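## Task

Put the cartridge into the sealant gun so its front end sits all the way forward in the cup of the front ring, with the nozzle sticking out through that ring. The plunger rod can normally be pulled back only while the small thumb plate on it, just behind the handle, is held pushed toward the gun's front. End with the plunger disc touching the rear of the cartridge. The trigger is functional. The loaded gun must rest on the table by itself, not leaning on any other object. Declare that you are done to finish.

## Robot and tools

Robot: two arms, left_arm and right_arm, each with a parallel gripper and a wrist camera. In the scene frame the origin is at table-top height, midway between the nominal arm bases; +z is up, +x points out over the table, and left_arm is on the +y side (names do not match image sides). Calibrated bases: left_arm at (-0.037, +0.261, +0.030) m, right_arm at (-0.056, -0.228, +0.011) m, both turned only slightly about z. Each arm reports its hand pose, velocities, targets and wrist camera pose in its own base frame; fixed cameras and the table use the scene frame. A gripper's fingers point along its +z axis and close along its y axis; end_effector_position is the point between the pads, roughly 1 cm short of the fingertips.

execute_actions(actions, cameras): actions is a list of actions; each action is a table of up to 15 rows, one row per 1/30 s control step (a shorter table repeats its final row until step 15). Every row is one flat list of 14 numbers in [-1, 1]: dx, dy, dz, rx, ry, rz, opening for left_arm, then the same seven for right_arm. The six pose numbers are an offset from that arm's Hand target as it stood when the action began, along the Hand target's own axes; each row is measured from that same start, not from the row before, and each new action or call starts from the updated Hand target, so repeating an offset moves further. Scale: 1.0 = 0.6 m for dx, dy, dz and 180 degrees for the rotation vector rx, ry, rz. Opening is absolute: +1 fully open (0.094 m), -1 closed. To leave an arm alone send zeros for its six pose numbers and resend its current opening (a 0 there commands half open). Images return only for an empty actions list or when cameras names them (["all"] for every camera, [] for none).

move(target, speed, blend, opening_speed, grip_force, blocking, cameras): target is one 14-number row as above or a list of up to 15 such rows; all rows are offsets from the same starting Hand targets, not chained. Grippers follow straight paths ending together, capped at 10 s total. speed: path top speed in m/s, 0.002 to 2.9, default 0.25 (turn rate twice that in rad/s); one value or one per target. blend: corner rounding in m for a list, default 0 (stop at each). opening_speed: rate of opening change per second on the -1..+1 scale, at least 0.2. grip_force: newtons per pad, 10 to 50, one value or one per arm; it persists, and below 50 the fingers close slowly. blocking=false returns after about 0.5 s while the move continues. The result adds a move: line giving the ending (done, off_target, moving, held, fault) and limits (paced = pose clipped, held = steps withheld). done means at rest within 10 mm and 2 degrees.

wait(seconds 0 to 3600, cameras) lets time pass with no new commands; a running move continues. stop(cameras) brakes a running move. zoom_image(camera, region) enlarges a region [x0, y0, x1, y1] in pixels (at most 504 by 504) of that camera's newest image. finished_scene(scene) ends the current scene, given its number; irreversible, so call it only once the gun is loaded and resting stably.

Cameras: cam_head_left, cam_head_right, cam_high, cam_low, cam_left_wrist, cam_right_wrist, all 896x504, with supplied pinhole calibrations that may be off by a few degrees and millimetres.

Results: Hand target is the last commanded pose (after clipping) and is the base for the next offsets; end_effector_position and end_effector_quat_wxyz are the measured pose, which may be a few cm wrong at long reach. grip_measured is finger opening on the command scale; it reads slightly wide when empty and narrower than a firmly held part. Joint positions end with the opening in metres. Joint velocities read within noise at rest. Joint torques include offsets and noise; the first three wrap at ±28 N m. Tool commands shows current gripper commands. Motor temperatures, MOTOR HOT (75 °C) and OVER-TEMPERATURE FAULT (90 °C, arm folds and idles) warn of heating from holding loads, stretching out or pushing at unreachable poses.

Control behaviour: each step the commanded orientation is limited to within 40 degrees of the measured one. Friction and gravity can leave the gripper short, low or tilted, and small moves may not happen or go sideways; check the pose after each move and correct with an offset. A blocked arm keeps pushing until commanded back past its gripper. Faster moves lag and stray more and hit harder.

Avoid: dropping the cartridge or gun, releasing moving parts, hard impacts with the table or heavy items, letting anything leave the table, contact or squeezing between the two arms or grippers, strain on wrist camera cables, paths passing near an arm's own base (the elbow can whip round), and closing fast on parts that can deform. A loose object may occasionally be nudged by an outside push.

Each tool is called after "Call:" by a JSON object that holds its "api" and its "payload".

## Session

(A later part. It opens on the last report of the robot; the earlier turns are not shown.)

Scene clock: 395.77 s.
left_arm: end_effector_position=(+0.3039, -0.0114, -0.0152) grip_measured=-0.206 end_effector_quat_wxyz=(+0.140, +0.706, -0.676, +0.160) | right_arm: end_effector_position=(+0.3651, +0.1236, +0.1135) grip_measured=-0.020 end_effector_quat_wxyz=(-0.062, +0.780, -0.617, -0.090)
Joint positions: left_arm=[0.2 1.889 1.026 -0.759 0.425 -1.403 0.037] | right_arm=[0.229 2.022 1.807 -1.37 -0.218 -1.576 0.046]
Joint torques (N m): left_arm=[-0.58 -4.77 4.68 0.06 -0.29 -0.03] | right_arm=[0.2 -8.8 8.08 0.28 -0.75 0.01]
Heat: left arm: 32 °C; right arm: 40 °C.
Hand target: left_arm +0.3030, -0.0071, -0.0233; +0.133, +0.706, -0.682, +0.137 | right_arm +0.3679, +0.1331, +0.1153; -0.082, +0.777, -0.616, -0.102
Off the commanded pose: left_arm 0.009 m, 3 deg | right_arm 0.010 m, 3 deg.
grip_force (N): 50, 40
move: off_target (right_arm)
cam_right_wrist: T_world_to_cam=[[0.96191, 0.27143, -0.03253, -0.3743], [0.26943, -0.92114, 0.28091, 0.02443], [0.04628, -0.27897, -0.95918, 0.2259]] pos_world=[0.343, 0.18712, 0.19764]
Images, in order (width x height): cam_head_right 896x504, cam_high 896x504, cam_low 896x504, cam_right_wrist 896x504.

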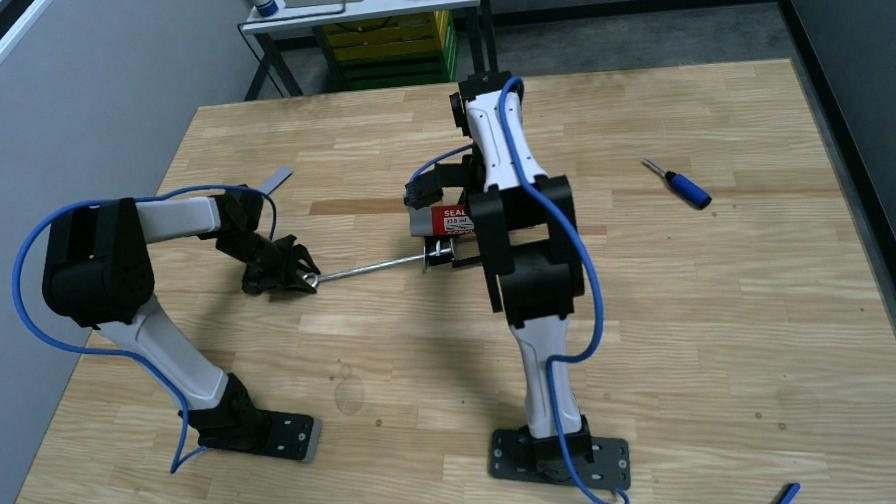

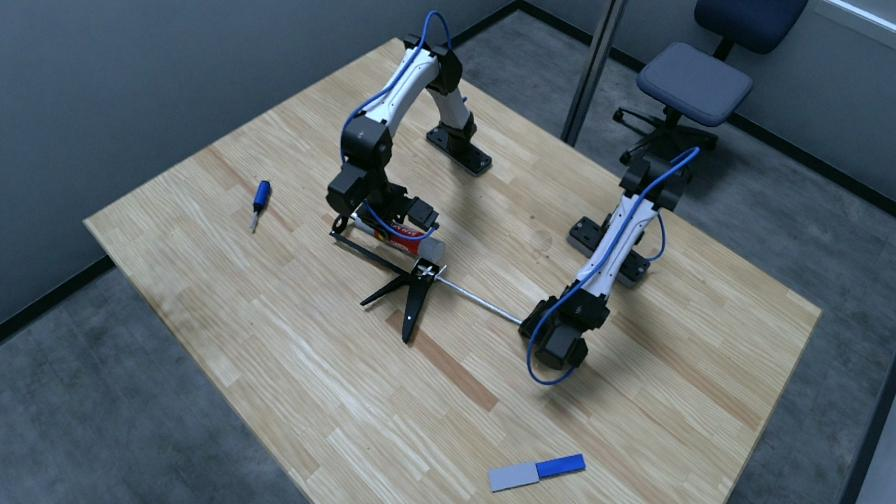

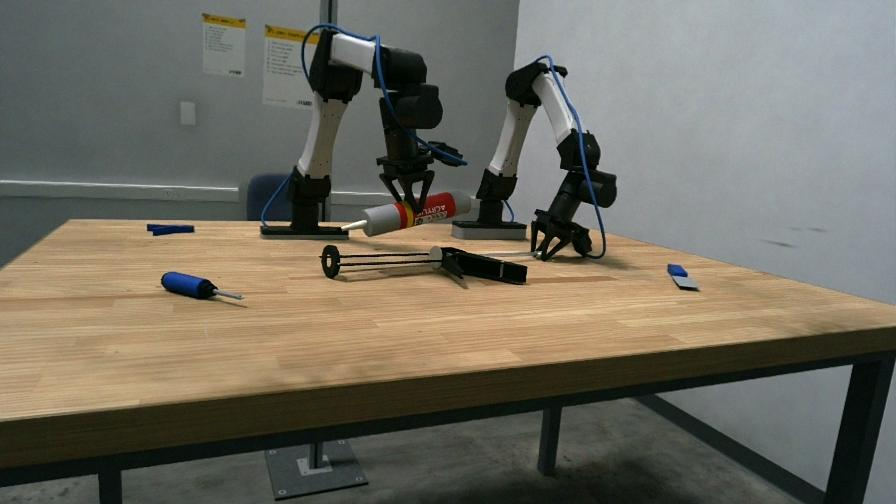

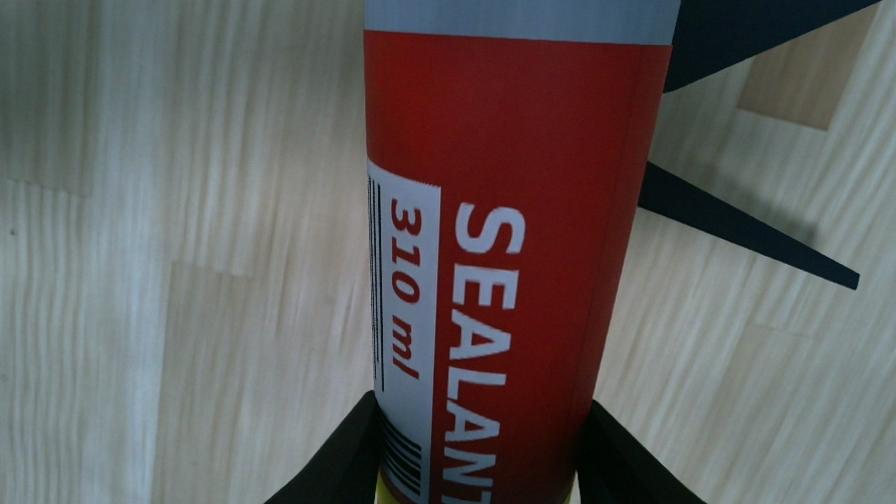

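Call:
{"api": "move", "payload": {"target": [0,0,0,0,0,0,-0.4, 0.0173,0,0.0644,0,-0.0278,0,-0.1], "speed": 0.15, "cameras": ["cam_low","cam_head_left","cam_high","cam_left_wrist"]}}

Call:
{"api": "zoom_image", "payload": {"camera": "cam_low", "region": [300, 180, 500, 300]}}

Call:
{"api": "zoom_image", "payload": {"camera": "cam_high", "region": [300, 160, 500, 300]}}

Scene clock: 409.40 s.
left_arm: end_effector_position=(+0.3040, -0.0114, -0.0152) grip_measured=-0.206 end_effector_quat_wxyz=(+0.139, +0.706, -0.676, +0.159) | right_arm: end_effector_position=(+0.3641, +0.1247, +0.0704) grip_measured=-0.020 end_effector_quat_wxyz=(-0.081, +0.772, -0.618, -0.121)
Joint positions: left_arm=[0.2 1.889 1.026 -0.759 0.423 -1.403 0.037] | right_arm=[0.2 2.042 1.652 -1.212 -0.292 -1.597 0.046]
Joint torques (N m): left_arm=[-0.5 -4.77 4.64 0.05 -0.26 -0.01] | right_arm=[-0.64 -9.22 8.12 0.23 -0.94 -0.19]
Heat: left arm: 32 °C; right arm: 40 °C.
Hand target: left_arm +0.3029, -0.0071, -0.0234; +0.133, +0.706, -0.682, +0.137 | right_arm +0.3680, +0.1331, +0.0752; -0.108, +0.772, -0.611, -0.136
Off the commanded pose: left_arm 0.009 m, 3 deg | right_arm 0.010 m, 4 deg.
grip_force (N): 50, 40
move: off_target (right_arm)
cam_left_wrist: T_world_to_cam=[[0.99791, 0.06239, -0.01712, -0.29542], [0.05145, -0.60497, 0.79458, 0.03179], [0.03921, -0.7938, -0.60691, 0.07436]] pos_world=[0.29025, 0.09669, 0.01481]
Images, in order (width x height): cam_head_left 896x504, cam_high 896x504, cam_low 896x504, cam_left_wrist 896x504.

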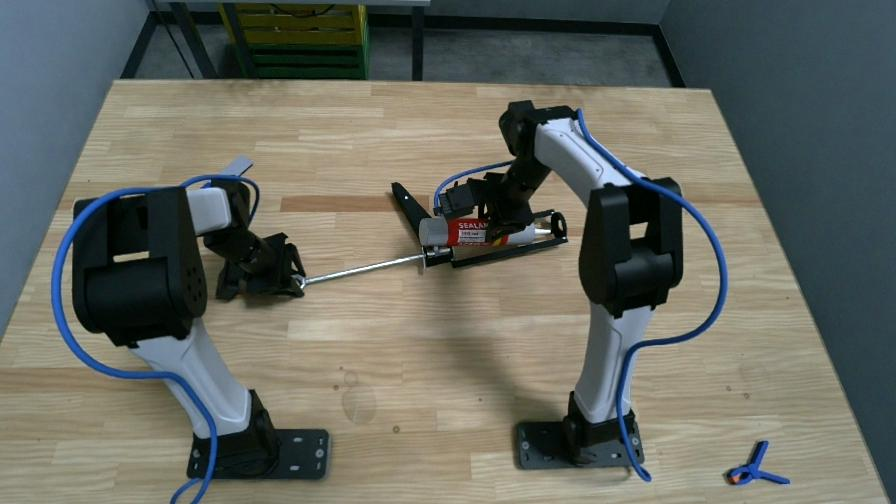

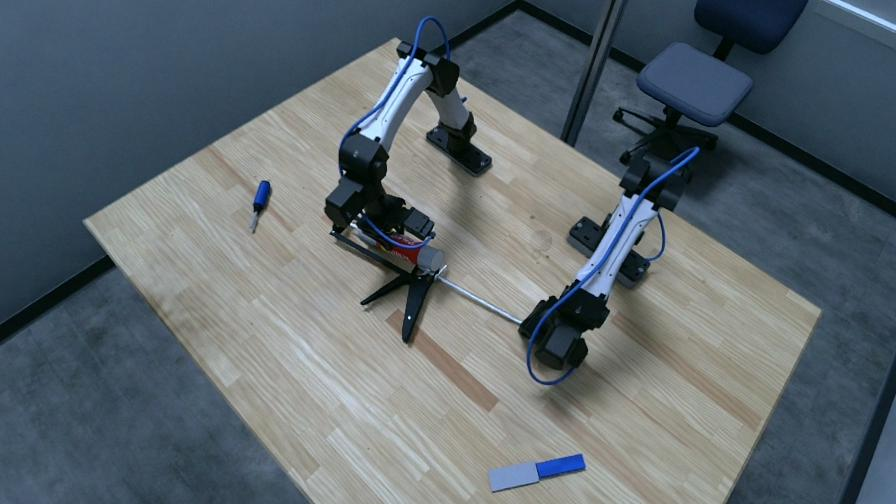

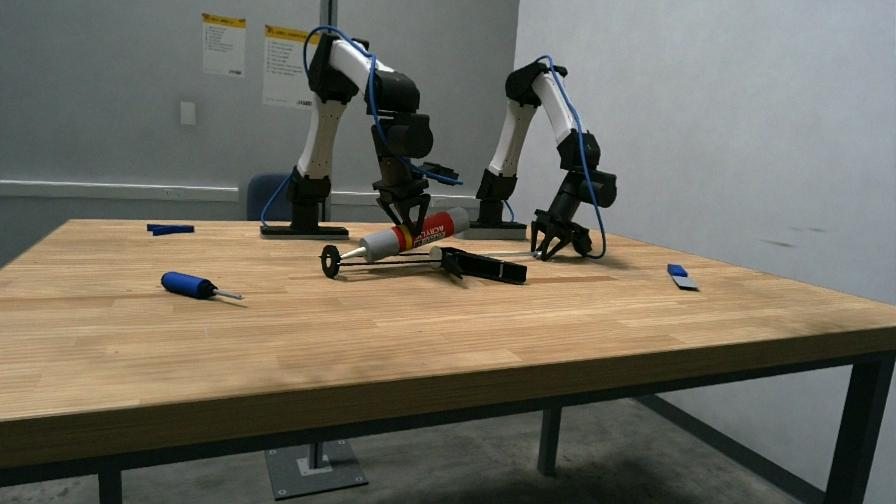

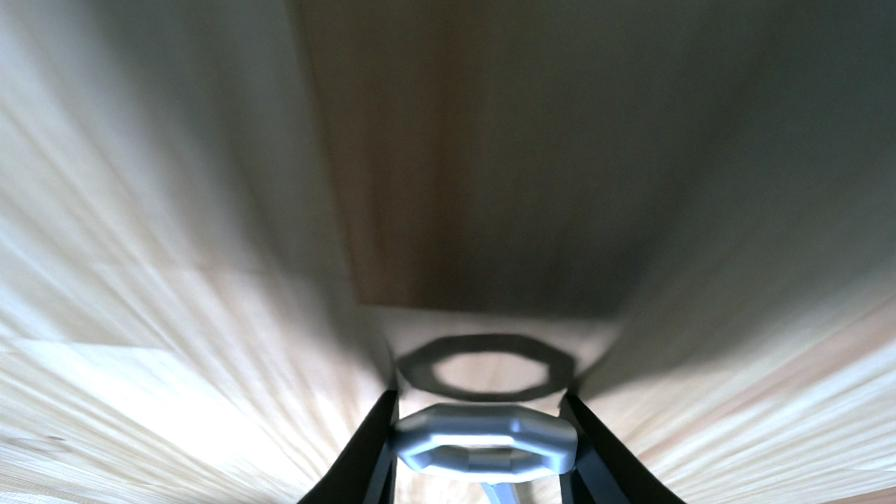

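Scaled by 2.520.

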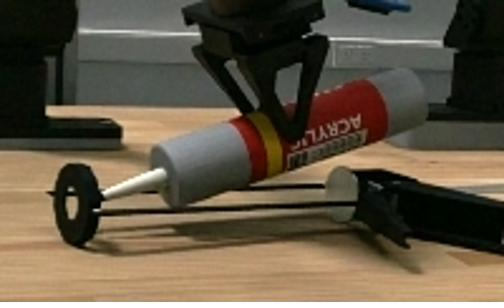

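Scaled by 2.520.

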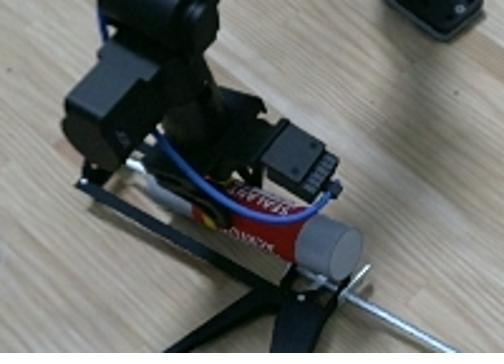

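Call:
{"api": "zoom_image", "payload": {"camera": "cam_head_left", "region": [390, 180, 610, 290]}}

Call:
{"api": "zoom_image", "payload": {"camera": "cam_high", "region": [310, 190, 400, 260]}}

Scaled by 2.291.

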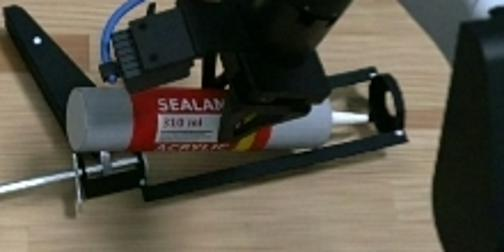

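Scaled by 5.600.

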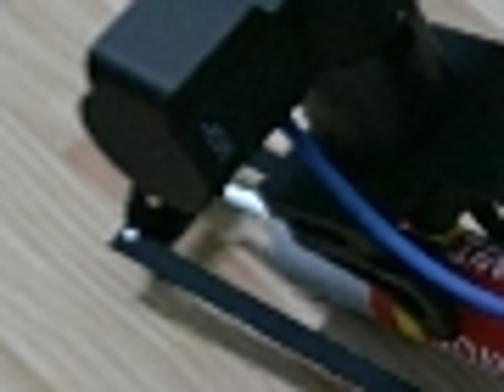

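Call:
{"api": "execute_actions", "payload": {"actions": [], "cameras": ["cam_right_wrist","cam_head_right"]}}

Call:
{"api": "zoom_image", "payload": {"camera": "cam_head_right", "region": [400, 180, 620, 290]}}

Scene clock: 429.10 s.
left_arm: end_effector_position=(+0.3040, -0.0114, -0.0152) grip_measured=-0.206 end_effector_quat_wxyz=(+0.139, +0.706, -0.676, +0.159) | right_arm: end_effector_position=(+0.3643, +0.1248, +0.0704) grip_measured=-0.020 end_effector_quat_wxyz=(-0.082, +0.772, -0.618, -0.121)
Joint positions: left_arm=[0.2 1.889 1.026 -0.759 0.423 -1.403 0.037] | right_arm=[0.2 2.042 1.652 -1.211 -0.292 -1.597 0.046]
Joint velocities: within noise
Joint torques (N m): left_arm=[-0.54 -4.75 4.68 0.06 -0.25 0.01] | right_arm=[-0.61 -9.24 8.09 0.24 -0.92 -0.18]
Motor temperatures (°C): left_arm=[26 31 33 25 24 27 30] | right_arm=[25 39 39 26 27 23 26]
Heat: left arm: 33 °C; right arm: 39 °C.
Hand target: left_arm +0.3029, -0.0071, -0.0234; +0.133, +0.706, -0.682, +0.137 | right_arm +0.3679, +0.1331, +0.0752; -0.108, +0.772, -0.611, -0.136
Tool commands: left_gripper/opening=-0.4 right_gripper/opening=-0.1
Off the commanded pose: left_arm 0.009 m, 3 deg | right_arm 0.010 m, 4 deg.
grip_force (N): 50, 40
camera_calibration:
cam_right_wrist: T_world_to_cam=[[0.96376, 0.26391, -0.03896, -0.37452], [0.26615, -0.94126, 0.20782, 0.0468], [0.01817, -0.21066, -0.97739, 0.18796]] pos_world=[0.34508, 0.18249, 0.15939]
Images, in order (width x height): cam_head_right 896x504, cam_right_wrist 896x504.

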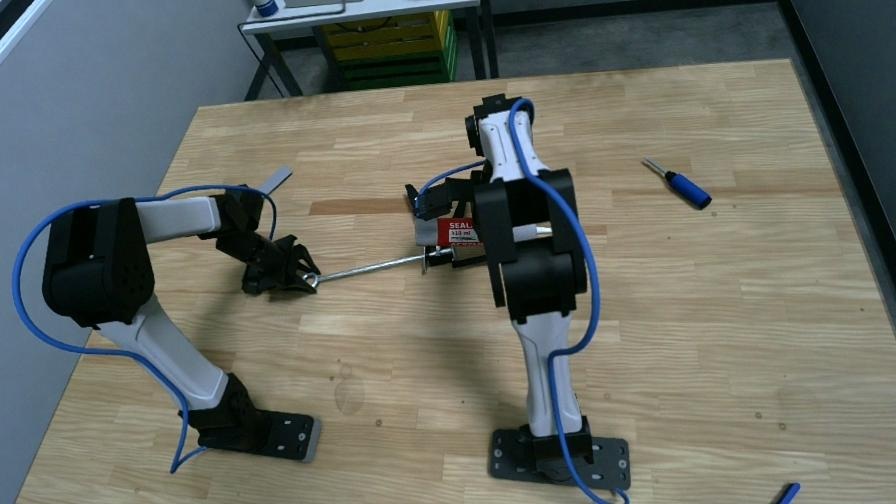

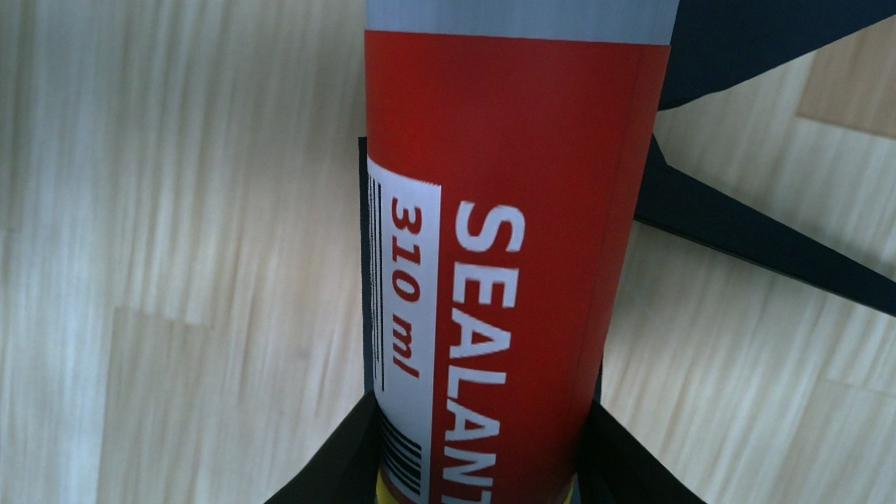

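Scaled by 2.291.

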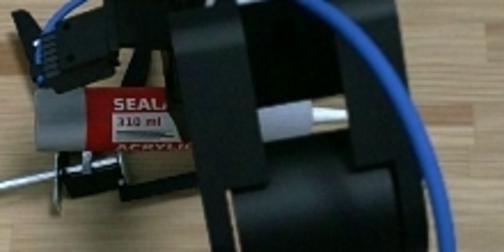

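Call:
{"api": "move", "payload": {"target": [0,0,0,0,0,0,-0.4, 0.0,-0.0102,0,0,0,-0.011,-0.1], "speed": 0.1, "cameras": ["cam_head_left","cam_right_wrist","cam_low"]}}

Call:
{"api": "zoom_image", "payload": {"camera": "cam_head_left", "region": [390, 180, 610, 290]}}

Call:
{"api": "zoom_image", "payload": {"camera": "cam_low", "region": [300, 180, 500, 300]}}

Scene clock: 440.20 s.
left_arm: end_effector_position=(+0.3040, -0.0114, -0.0152) grip_measured=-0.206 end_effector_quat_wxyz=(+0.139, +0.706, -0.676, +0.159) | right_arm: end_effector_position=(+0.3637, +0.1248, +0.0651) grip_measured=-0.020 end_effector_quat_wxyz=(-0.079, +0.782, -0.605, -0.125)
Joint positions: left_arm=[0.2 1.889 1.026 -0.759 0.423 -1.403 0.037] | right_arm=[0.2 2.057 1.652 -1.211 -0.293 -1.631 0.046]
Joint torques (N m): left_arm=[-0.59 -4.74 4.57 0.07 -0.25 -0.02] | right_arm=[-0.58 -8.83 11.37 0.12 -0.92 -0.19]
Heat: left arm: 33 °C; right arm: 40 °C.
Hand target: left_arm +0.3029, -0.0071, -0.0234; +0.133, +0.706, -0.682, +0.137 | right_arm +0.3739, +0.1345, +0.0752; -0.111, +0.782, -0.598, -0.134
Off the commanded pose: left_arm 0.009 m, 3 deg | right_arm 0.017 m, 4 deg.
grip_force (N): 50, 40
move: off_target (right_arm)
cam_right_wrist: T_world_to_cam=[[0.95448, 0.29509, -0.04347, -0.37432], [0.2976, -0.93233, 0.2054, 0.03564], [0.02008, -0.20899, -0.97771, 0.18194]] pos_world=[0.34302, 0.18171, 0.15429]
Images, in order (width x height): cam_head_left 896x504, cam_low 896x504, cam_right_wrist 896x504.

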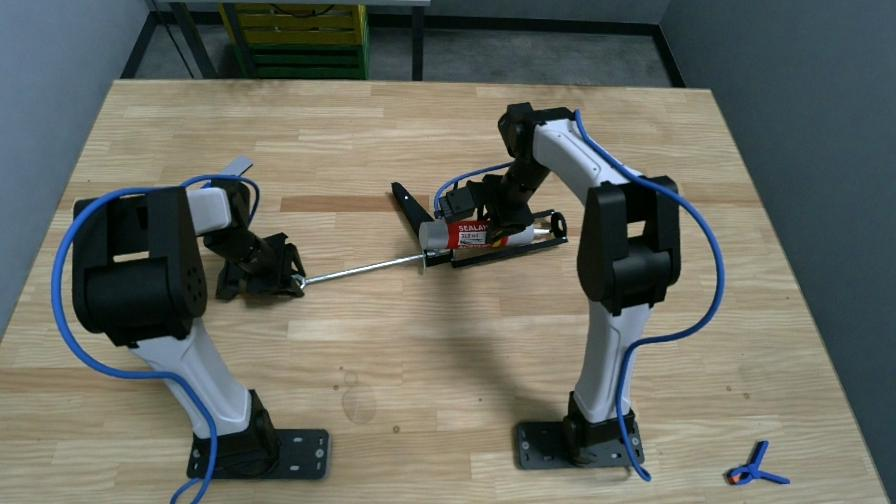

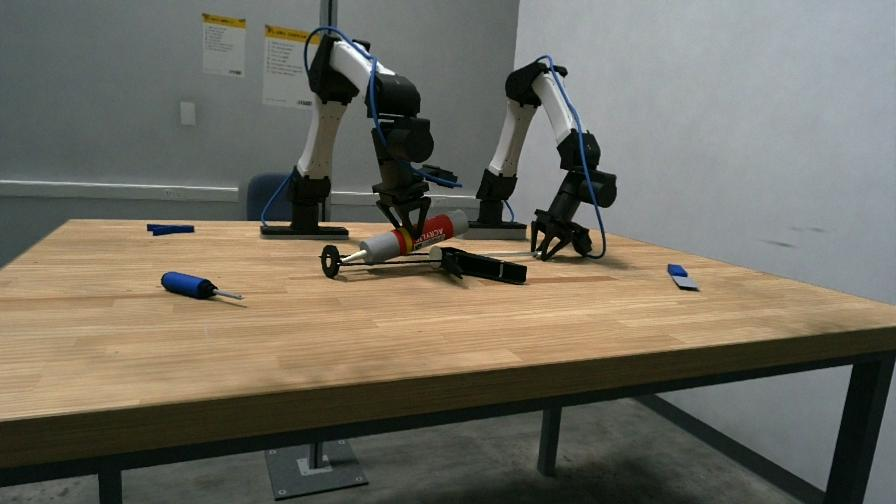

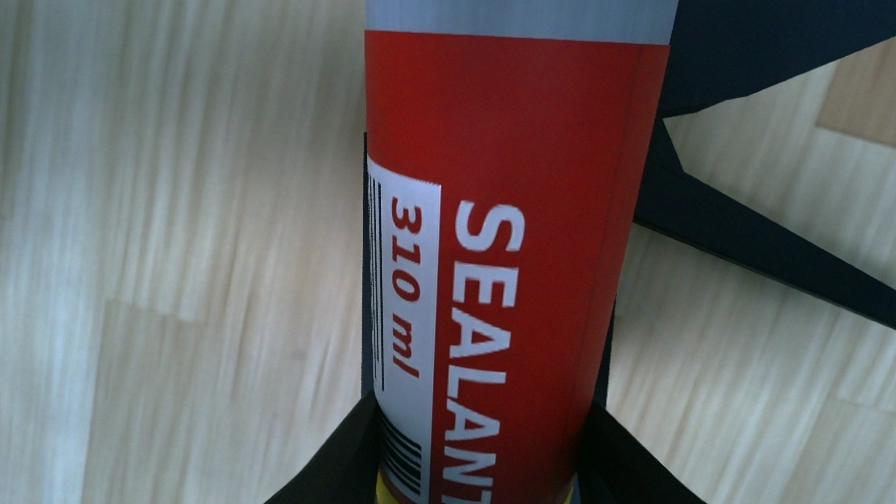

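Scaled by 2.291.

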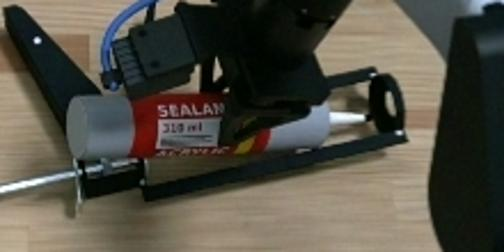

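Scaled by 2.520.

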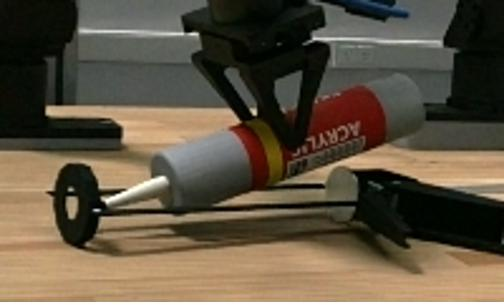

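Call:
{"api": "move", "payload": {"target": [0,0,0,0,0,0,-0.4, 0.0275,-0.0082,-0.0225,0,0,0,-0.1], "speed": 0.1, "cameras": ["cam_head_left","cam_right_wrist","cam_low"]}}

Call:
{"api": "zoom_image", "payload": {"camera": "cam_head_left", "region": [390, 180, 610, 290]}}

Call:
{"api": "zoom_image", "payload": {"camera": "cam_low", "region": [300, 180, 500, 300]}}

Scene clock: 448.90 s.
left_arm: end_effector_position=(+0.3040, -0.0114, -0.0152) grip_measured=-0.206 end_effector_quat_wxyz=(+0.139, +0.706, -0.676, +0.159) | right_arm: end_effector_position=(+0.3791, +0.1075, +0.0715) grip_measured=-0.020 end_effector_quat_wxyz=(-0.088, +0.781, -0.606, -0.120)
Joint positions: left_arm=[0.2 1.889 1.026 -0.759 0.423 -1.403 0.037] | right_arm=[0.147 2.086 1.721 -1.245 -0.295 -1.681 0.046]
Joint torques (N m): left_arm=[-0.46 -4.78 4.62 0.06 -0.26 -0.01] | right_arm=[-0.28 -9.03 11.59 -0.1 -0.89 -0.2]
Heat: left arm: 33 °C; right arm: 39 °C.
Hand target: left_arm +0.3029, -0.0071, -0.0234; +0.133, +0.706, -0.682, +0.137 | right_arm +0.3837, +0.1164, +0.0823; -0.111, +0.782, -0.598, -0.134
Off the commanded pose: left_arm 0.009 m, 3 deg | right_arm 0.015 m, 3 deg.
grip_force (N): 50, 40
move: off_target (right_arm)
cam_right_wrist: T_world_to_cam=[[0.95644, 0.29102, -0.02282, -0.38542], [0.28944, -0.93526, 0.20376, 0.01707], [0.03795, -0.2015, -0.97875, 0.17672]] pos_world=[0.35699, 0.16374, 0.16068]
Images, in order (width x height): cam_head_left 896x504, cam_low 896x504, cam_right_wrist 896x504.

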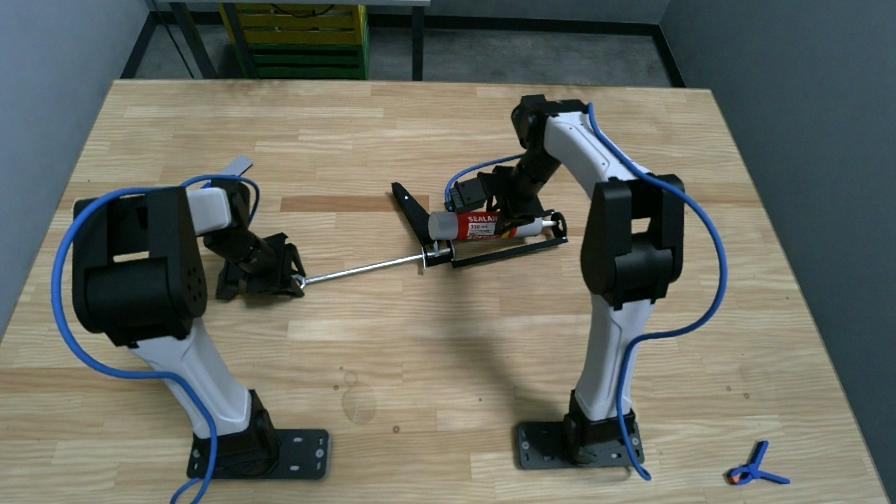

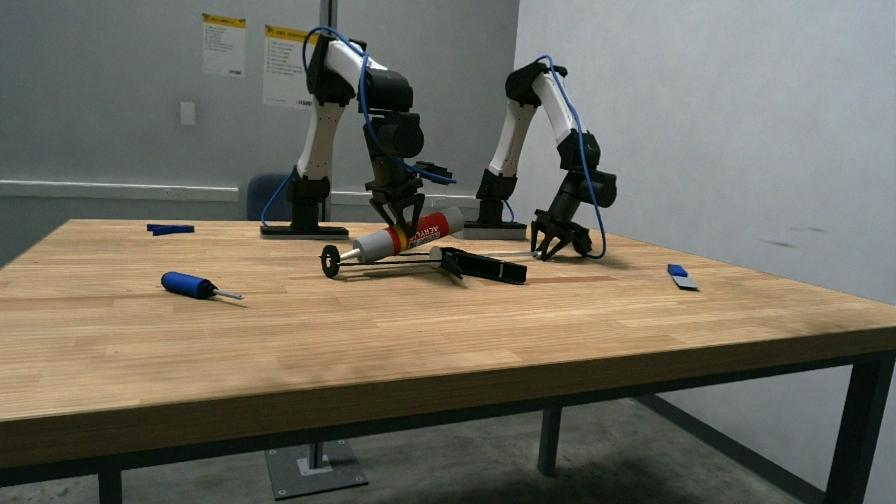

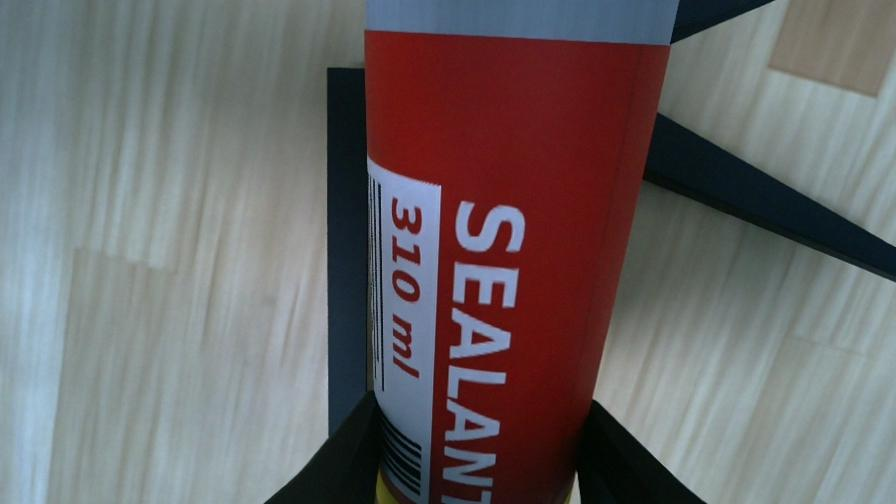

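Scaled by 2.291.

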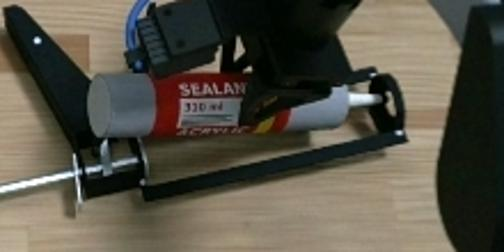

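Scaled by 2.520.

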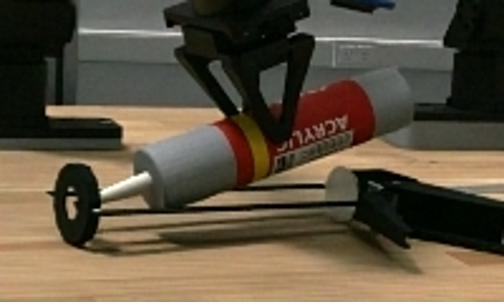

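Call:
{"api": "move", "payload": {"target": [0,0,0,0,0,0,-0.4, -0.0235,0.0157,0.0083,0,0,0,-0.1], "speed": 0.1, "cameras": ["cam_head_left","cam_right_wrist","cam_low"]}}

Call:
{"api": "zoom_image", "payload": {"camera": "cam_head_left", "region": [390, 180, 610, 290]}}

Call:
{"api": "zoom_image", "payload": {"camera": "cam_low", "region": [300, 180, 500, 300]}}

Scene clock: 454.83 s.
left_arm: end_effector_position=(+0.3040, -0.0114, -0.0152) grip_measured=-0.206 end_effector_quat_wxyz=(+0.139, +0.706, -0.676, +0.159) | right_arm: end_effector_position=(+0.3681, +0.1174, +0.0639) grip_measured=-0.020 end_effector_quat_wxyz=(-0.076, +0.784, -0.602, -0.131)
Joint positions: left_arm=[0.2 1.889 1.026 -0.759 0.423 -1.403 0.037] | right_arm=[0.177 2.086 1.689 -1.241 -0.297 -1.666 0.046]
Joint torques (N m): left_arm=[-0.58 -4.72 4.6 0.08 -0.24 -0.01] | right_arm=[0.27 -12.51 7.87 0.12 -0.9 -0.02]
Heat: left arm: 33 °C; right arm: 40 °C.
Hand target: left_arm +0.3029, -0.0071, -0.0234; +0.133, +0.706, -0.682, +0.137 | right_arm +0.3709, +0.1283, +0.0824; -0.111, +0.782, -0.598, -0.134
Off the commanded pose: left_arm 0.009 m, 3 deg | right_arm 0.022 m, 4 deg.
grip_force (N): 50, 40
move: off_target (right_arm)
cam_right_wrist: T_world_to_cam=[[0.95074, 0.3052, -0.05427, -0.37557], [0.30982, -0.92977, 0.19884, 0.02329], [0.01022, -0.20586, -0.97853, 0.18241]] pos_world=[0.34799, 0.17383, 0.15348]
Images, in order (width x height): cam_head_left 896x504, cam_low 896x504, cam_right_wrist 896x504.

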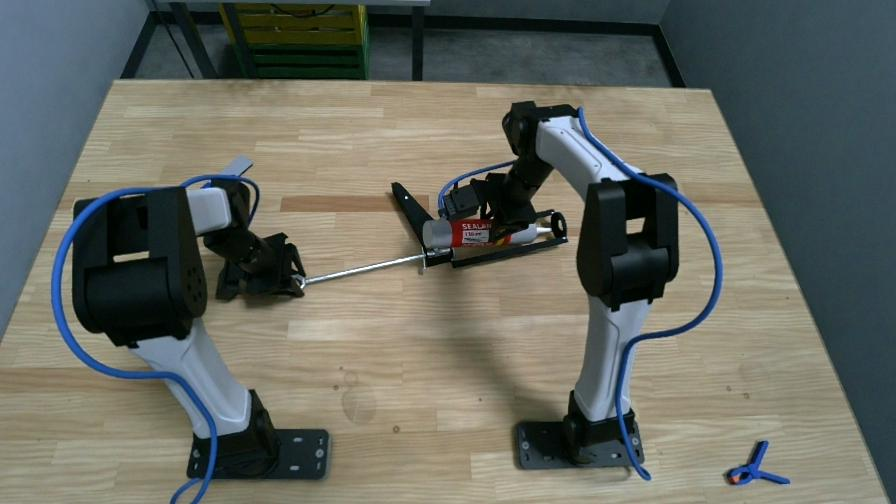

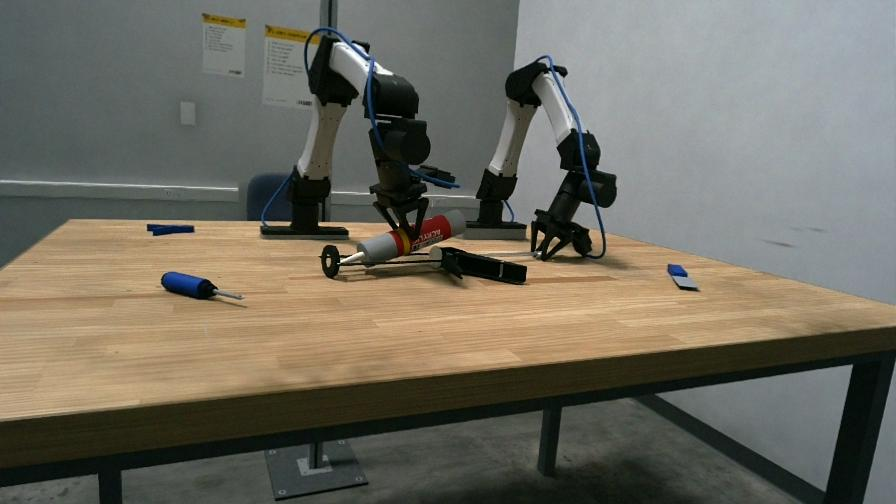

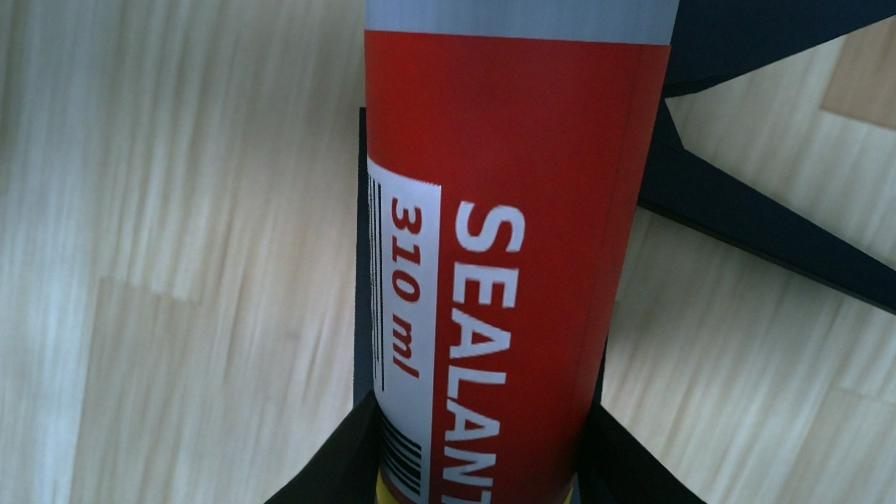

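Scaled by 2.291.

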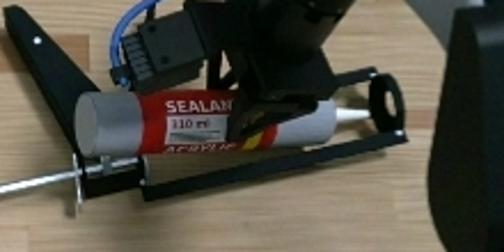

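Scaled by 2.520.

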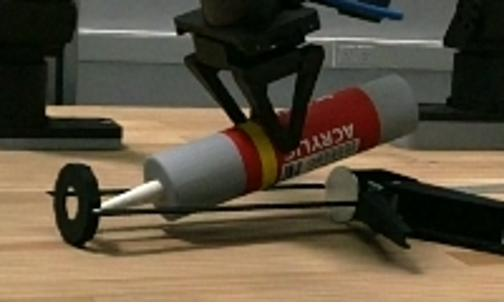

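Call:
{"api": "move", "payload": {"target": [0,0,0,0,0,0,-0.4, -0.0057,0.0,-0.0156,0,0,0,-0.1], "speed": 0.1, "cameras": ["cam_low"]}}

Call:
{"api": "zoom_image", "payload": {"camera": "cam_low", "region": [300, 180, 500, 300]}}

Scene clock: 459.23 s.
left_arm: end_effector_position=(+0.3040, -0.0114, -0.0152) grip_measured=-0.206 end_effector_quat_wxyz=(+0.139, +0.706, -0.676, +0.159) | right_arm: end_effector_position=(+0.3679, +0.1173, +0.0639) grip_measured=-0.020 end_effector_quat_wxyz=(-0.075, +0.784, -0.602, -0.132)
Joint positions: left_arm=[0.2 1.889 1.026 -0.759 0.423 -1.403 0.037] | right_arm=[0.177 2.086 1.689 -1.242 -0.297 -1.665 0.046]
Joint torques (N m): left_arm=[-0.55 -4.78 4.56 0.05 -0.25 -0.03] | right_arm=[0.17 -13.07 10.61 -0.16 -0.89 -0.01]
Heat: left arm: 33 °C; right arm: 40 °C.
Hand target: left_arm +0.3029, -0.0071, -0.0234; +0.133, +0.706, -0.682, +0.137 | right_arm +0.3707, +0.1283, +0.0923; -0.111, +0.782, -0.598, -0.134
Off the commanded pose: left_arm 0.009 m, 3 deg | right_arm 0.031 m, 4 deg.
grip_force (N): 50, 40
move: off_target (right_arm)

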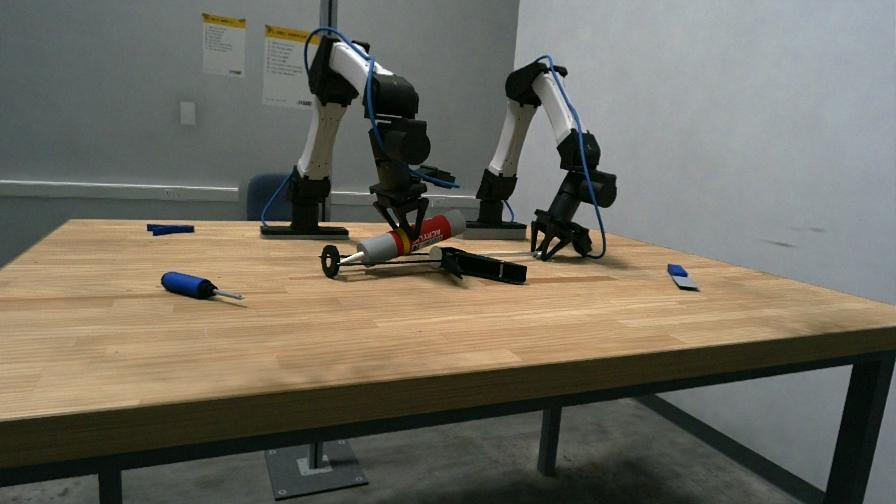

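Scaled by 2.520.

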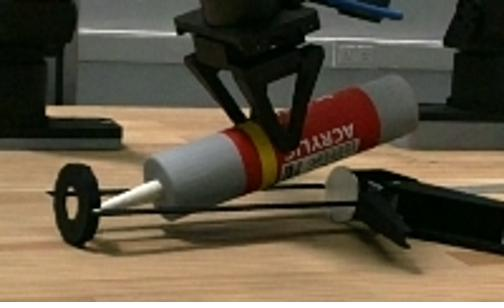

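Call:
{"api": "move", "payload": {"target": [[0,0,0,0,0,0,-0.4, -0.0103,-0.0022,-0.0493,0,0,0,-0.1],[0,0,0,0,0,0,-0.4, 0.0195,-0.0005,0.0248,0,0,0,-0.1]], "speed": 0.12, "cameras": ["cam_low","cam_right_wrist"]}}

Call:
{"api": "zoom_image", "payload": {"camera": "cam_low", "region": [300, 180, 500, 300]}}

Scene clock: 466.10 s.
left_arm: end_effector_position=(+0.3040, -0.0113, -0.0153) grip_measured=-0.206 end_effector_quat_wxyz=(+0.139, +0.706, -0.676, +0.159) | right_arm: end_effector_position=(+0.3682, +0.1161, +0.0594) grip_measured=-0.020 end_effector_quat_wxyz=(-0.077, +0.784, -0.603, -0.130)
Joint positions: left_arm=[0.2 1.889 1.026 -0.759 0.423 -1.403 0.037] | right_arm=[0.173 2.086 1.671 -1.221 -0.297 -1.667 0.046]
Joint torques (N m): left_arm=[-0.57 -4.78 4.66 0.05 -0.26 0] | right_arm=[-0.79 -11.75 7.94 0.1 -0.87 -0.14]
Heat: left arm: 33 °C; right arm: 41 °C.
Hand target: left_arm +0.3029, -0.0072, -0.0233; +0.133, +0.706, -0.682, +0.137 | right_arm +0.3727, +0.1228, +0.0743; -0.111, +0.782, -0.598, -0.134
Off the commanded pose: left_arm 0.009 m, 3 deg | right_arm 0.017 m, 4 deg.
grip_force (N): 50, 40
move: off_target (right_arm)
cam_right_wrist: T_world_to_cam=[[0.95167, 0.30267, -0.05213, -0.37572], [0.30691, -0.93077, 0.19866, 0.02416], [0.01161, -0.20506, -0.97868, 0.17714]] pos_world=[0.34809, 0.17253, 0.14898]

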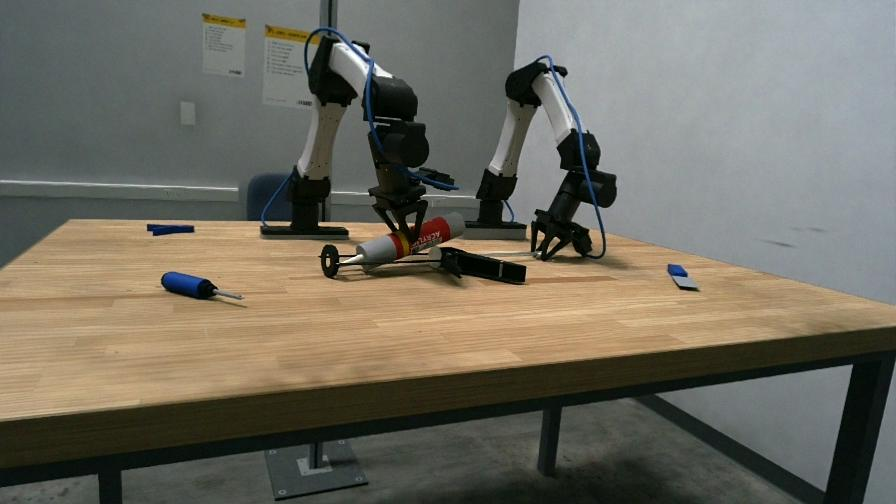

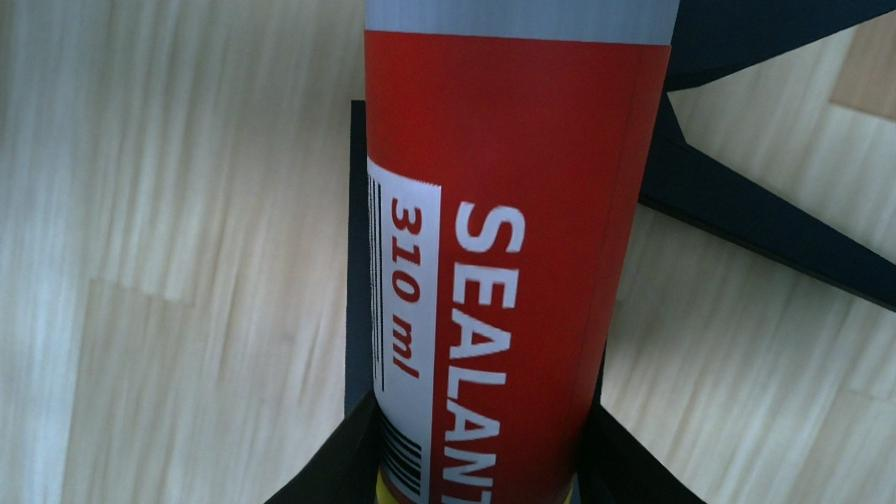

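Scaled by 2.520.

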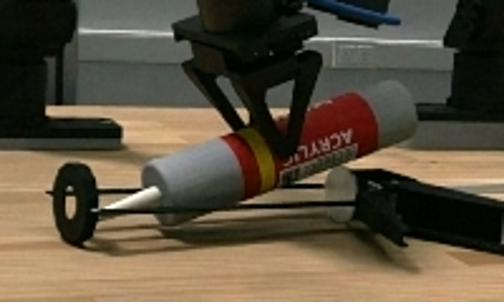

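Call:
{"api": "move", "payload": {"target": [[0,0,0,0,0,0,-0.4, -0.0228,-0.0009,-0.0625,0,0,0,-0.1],[0,0,0,0,0,0,-0.4, -0.0054,-0.0002,-0.0149,0,0,0,-0.1]], "speed": 0.12, "cameras": ["cam_low","cam_right_wrist"]}}

Call:
{"api": "zoom_image", "payload": {"camera": "cam_low", "region": [300, 180, 500, 300]}}

Scene clock: 473.33 s.
left_arm: end_effector_position=(+0.3040, -0.0113, -0.0153) grip_measured=-0.206 end_effector_quat_wxyz=(+0.139, +0.706, -0.676, +0.159) | right_arm: end_effector_position=(+0.3684, +0.1162, +0.0671) grip_measured=-0.020 end_effector_quat_wxyz=(-0.075, +0.783, -0.603, -0.132)
Joint positions: left_arm=[0.2 1.889 1.026 -0.759 0.423 -1.403 0.037] | right_arm=[0.173 2.086 1.701 -1.256 -0.297 -1.667 0.046]
Joint torques (N m): left_arm=[-0.55 -4.78 4.62 0.08 -0.24 -0.01] | right_arm=[-0.8 -12.11 8.03 0.12 -0.87 -0.15]
Heat: left arm: 33 °C; right arm: 42 °C.
Hand target: left_arm +0.3029, -0.0072, -0.0233; +0.133, +0.706, -0.682, +0.137 | right_arm +0.3727, +0.1228, +0.0838; -0.111, +0.782, -0.598, -0.134
Off the commanded pose: left_arm 0.009 m, 3 deg | right_arm 0.019 m, 4 deg.
grip_force (N): 50, 40
move: off_target (right_arm)
cam_right_wrist: T_world_to_cam=[[0.95144, 0.30257, -0.05661, -0.3751], [0.30774, -0.93072, 0.19764, 0.02238], [0.00712, -0.20547, -0.97864, 0.18641]] pos_world=[0.34867, 0.17263, 0.15677]

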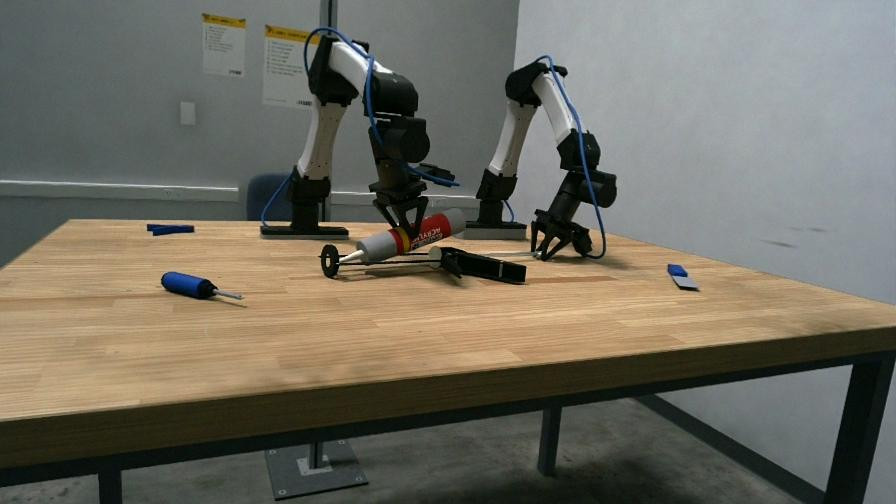

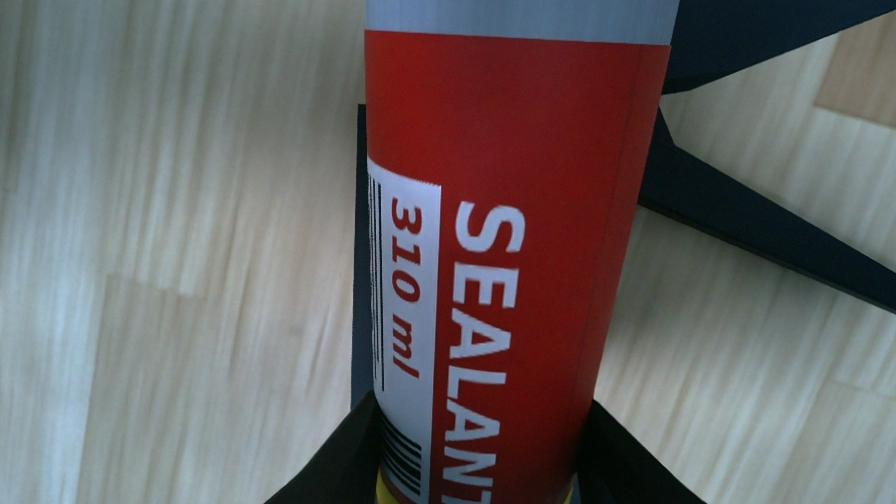

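Scaled by 2.520.

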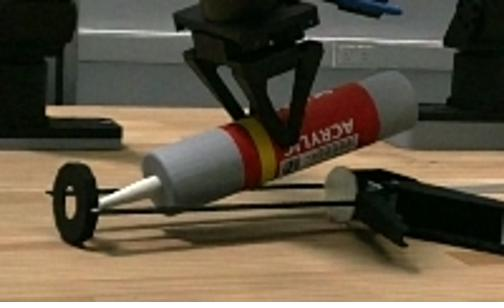

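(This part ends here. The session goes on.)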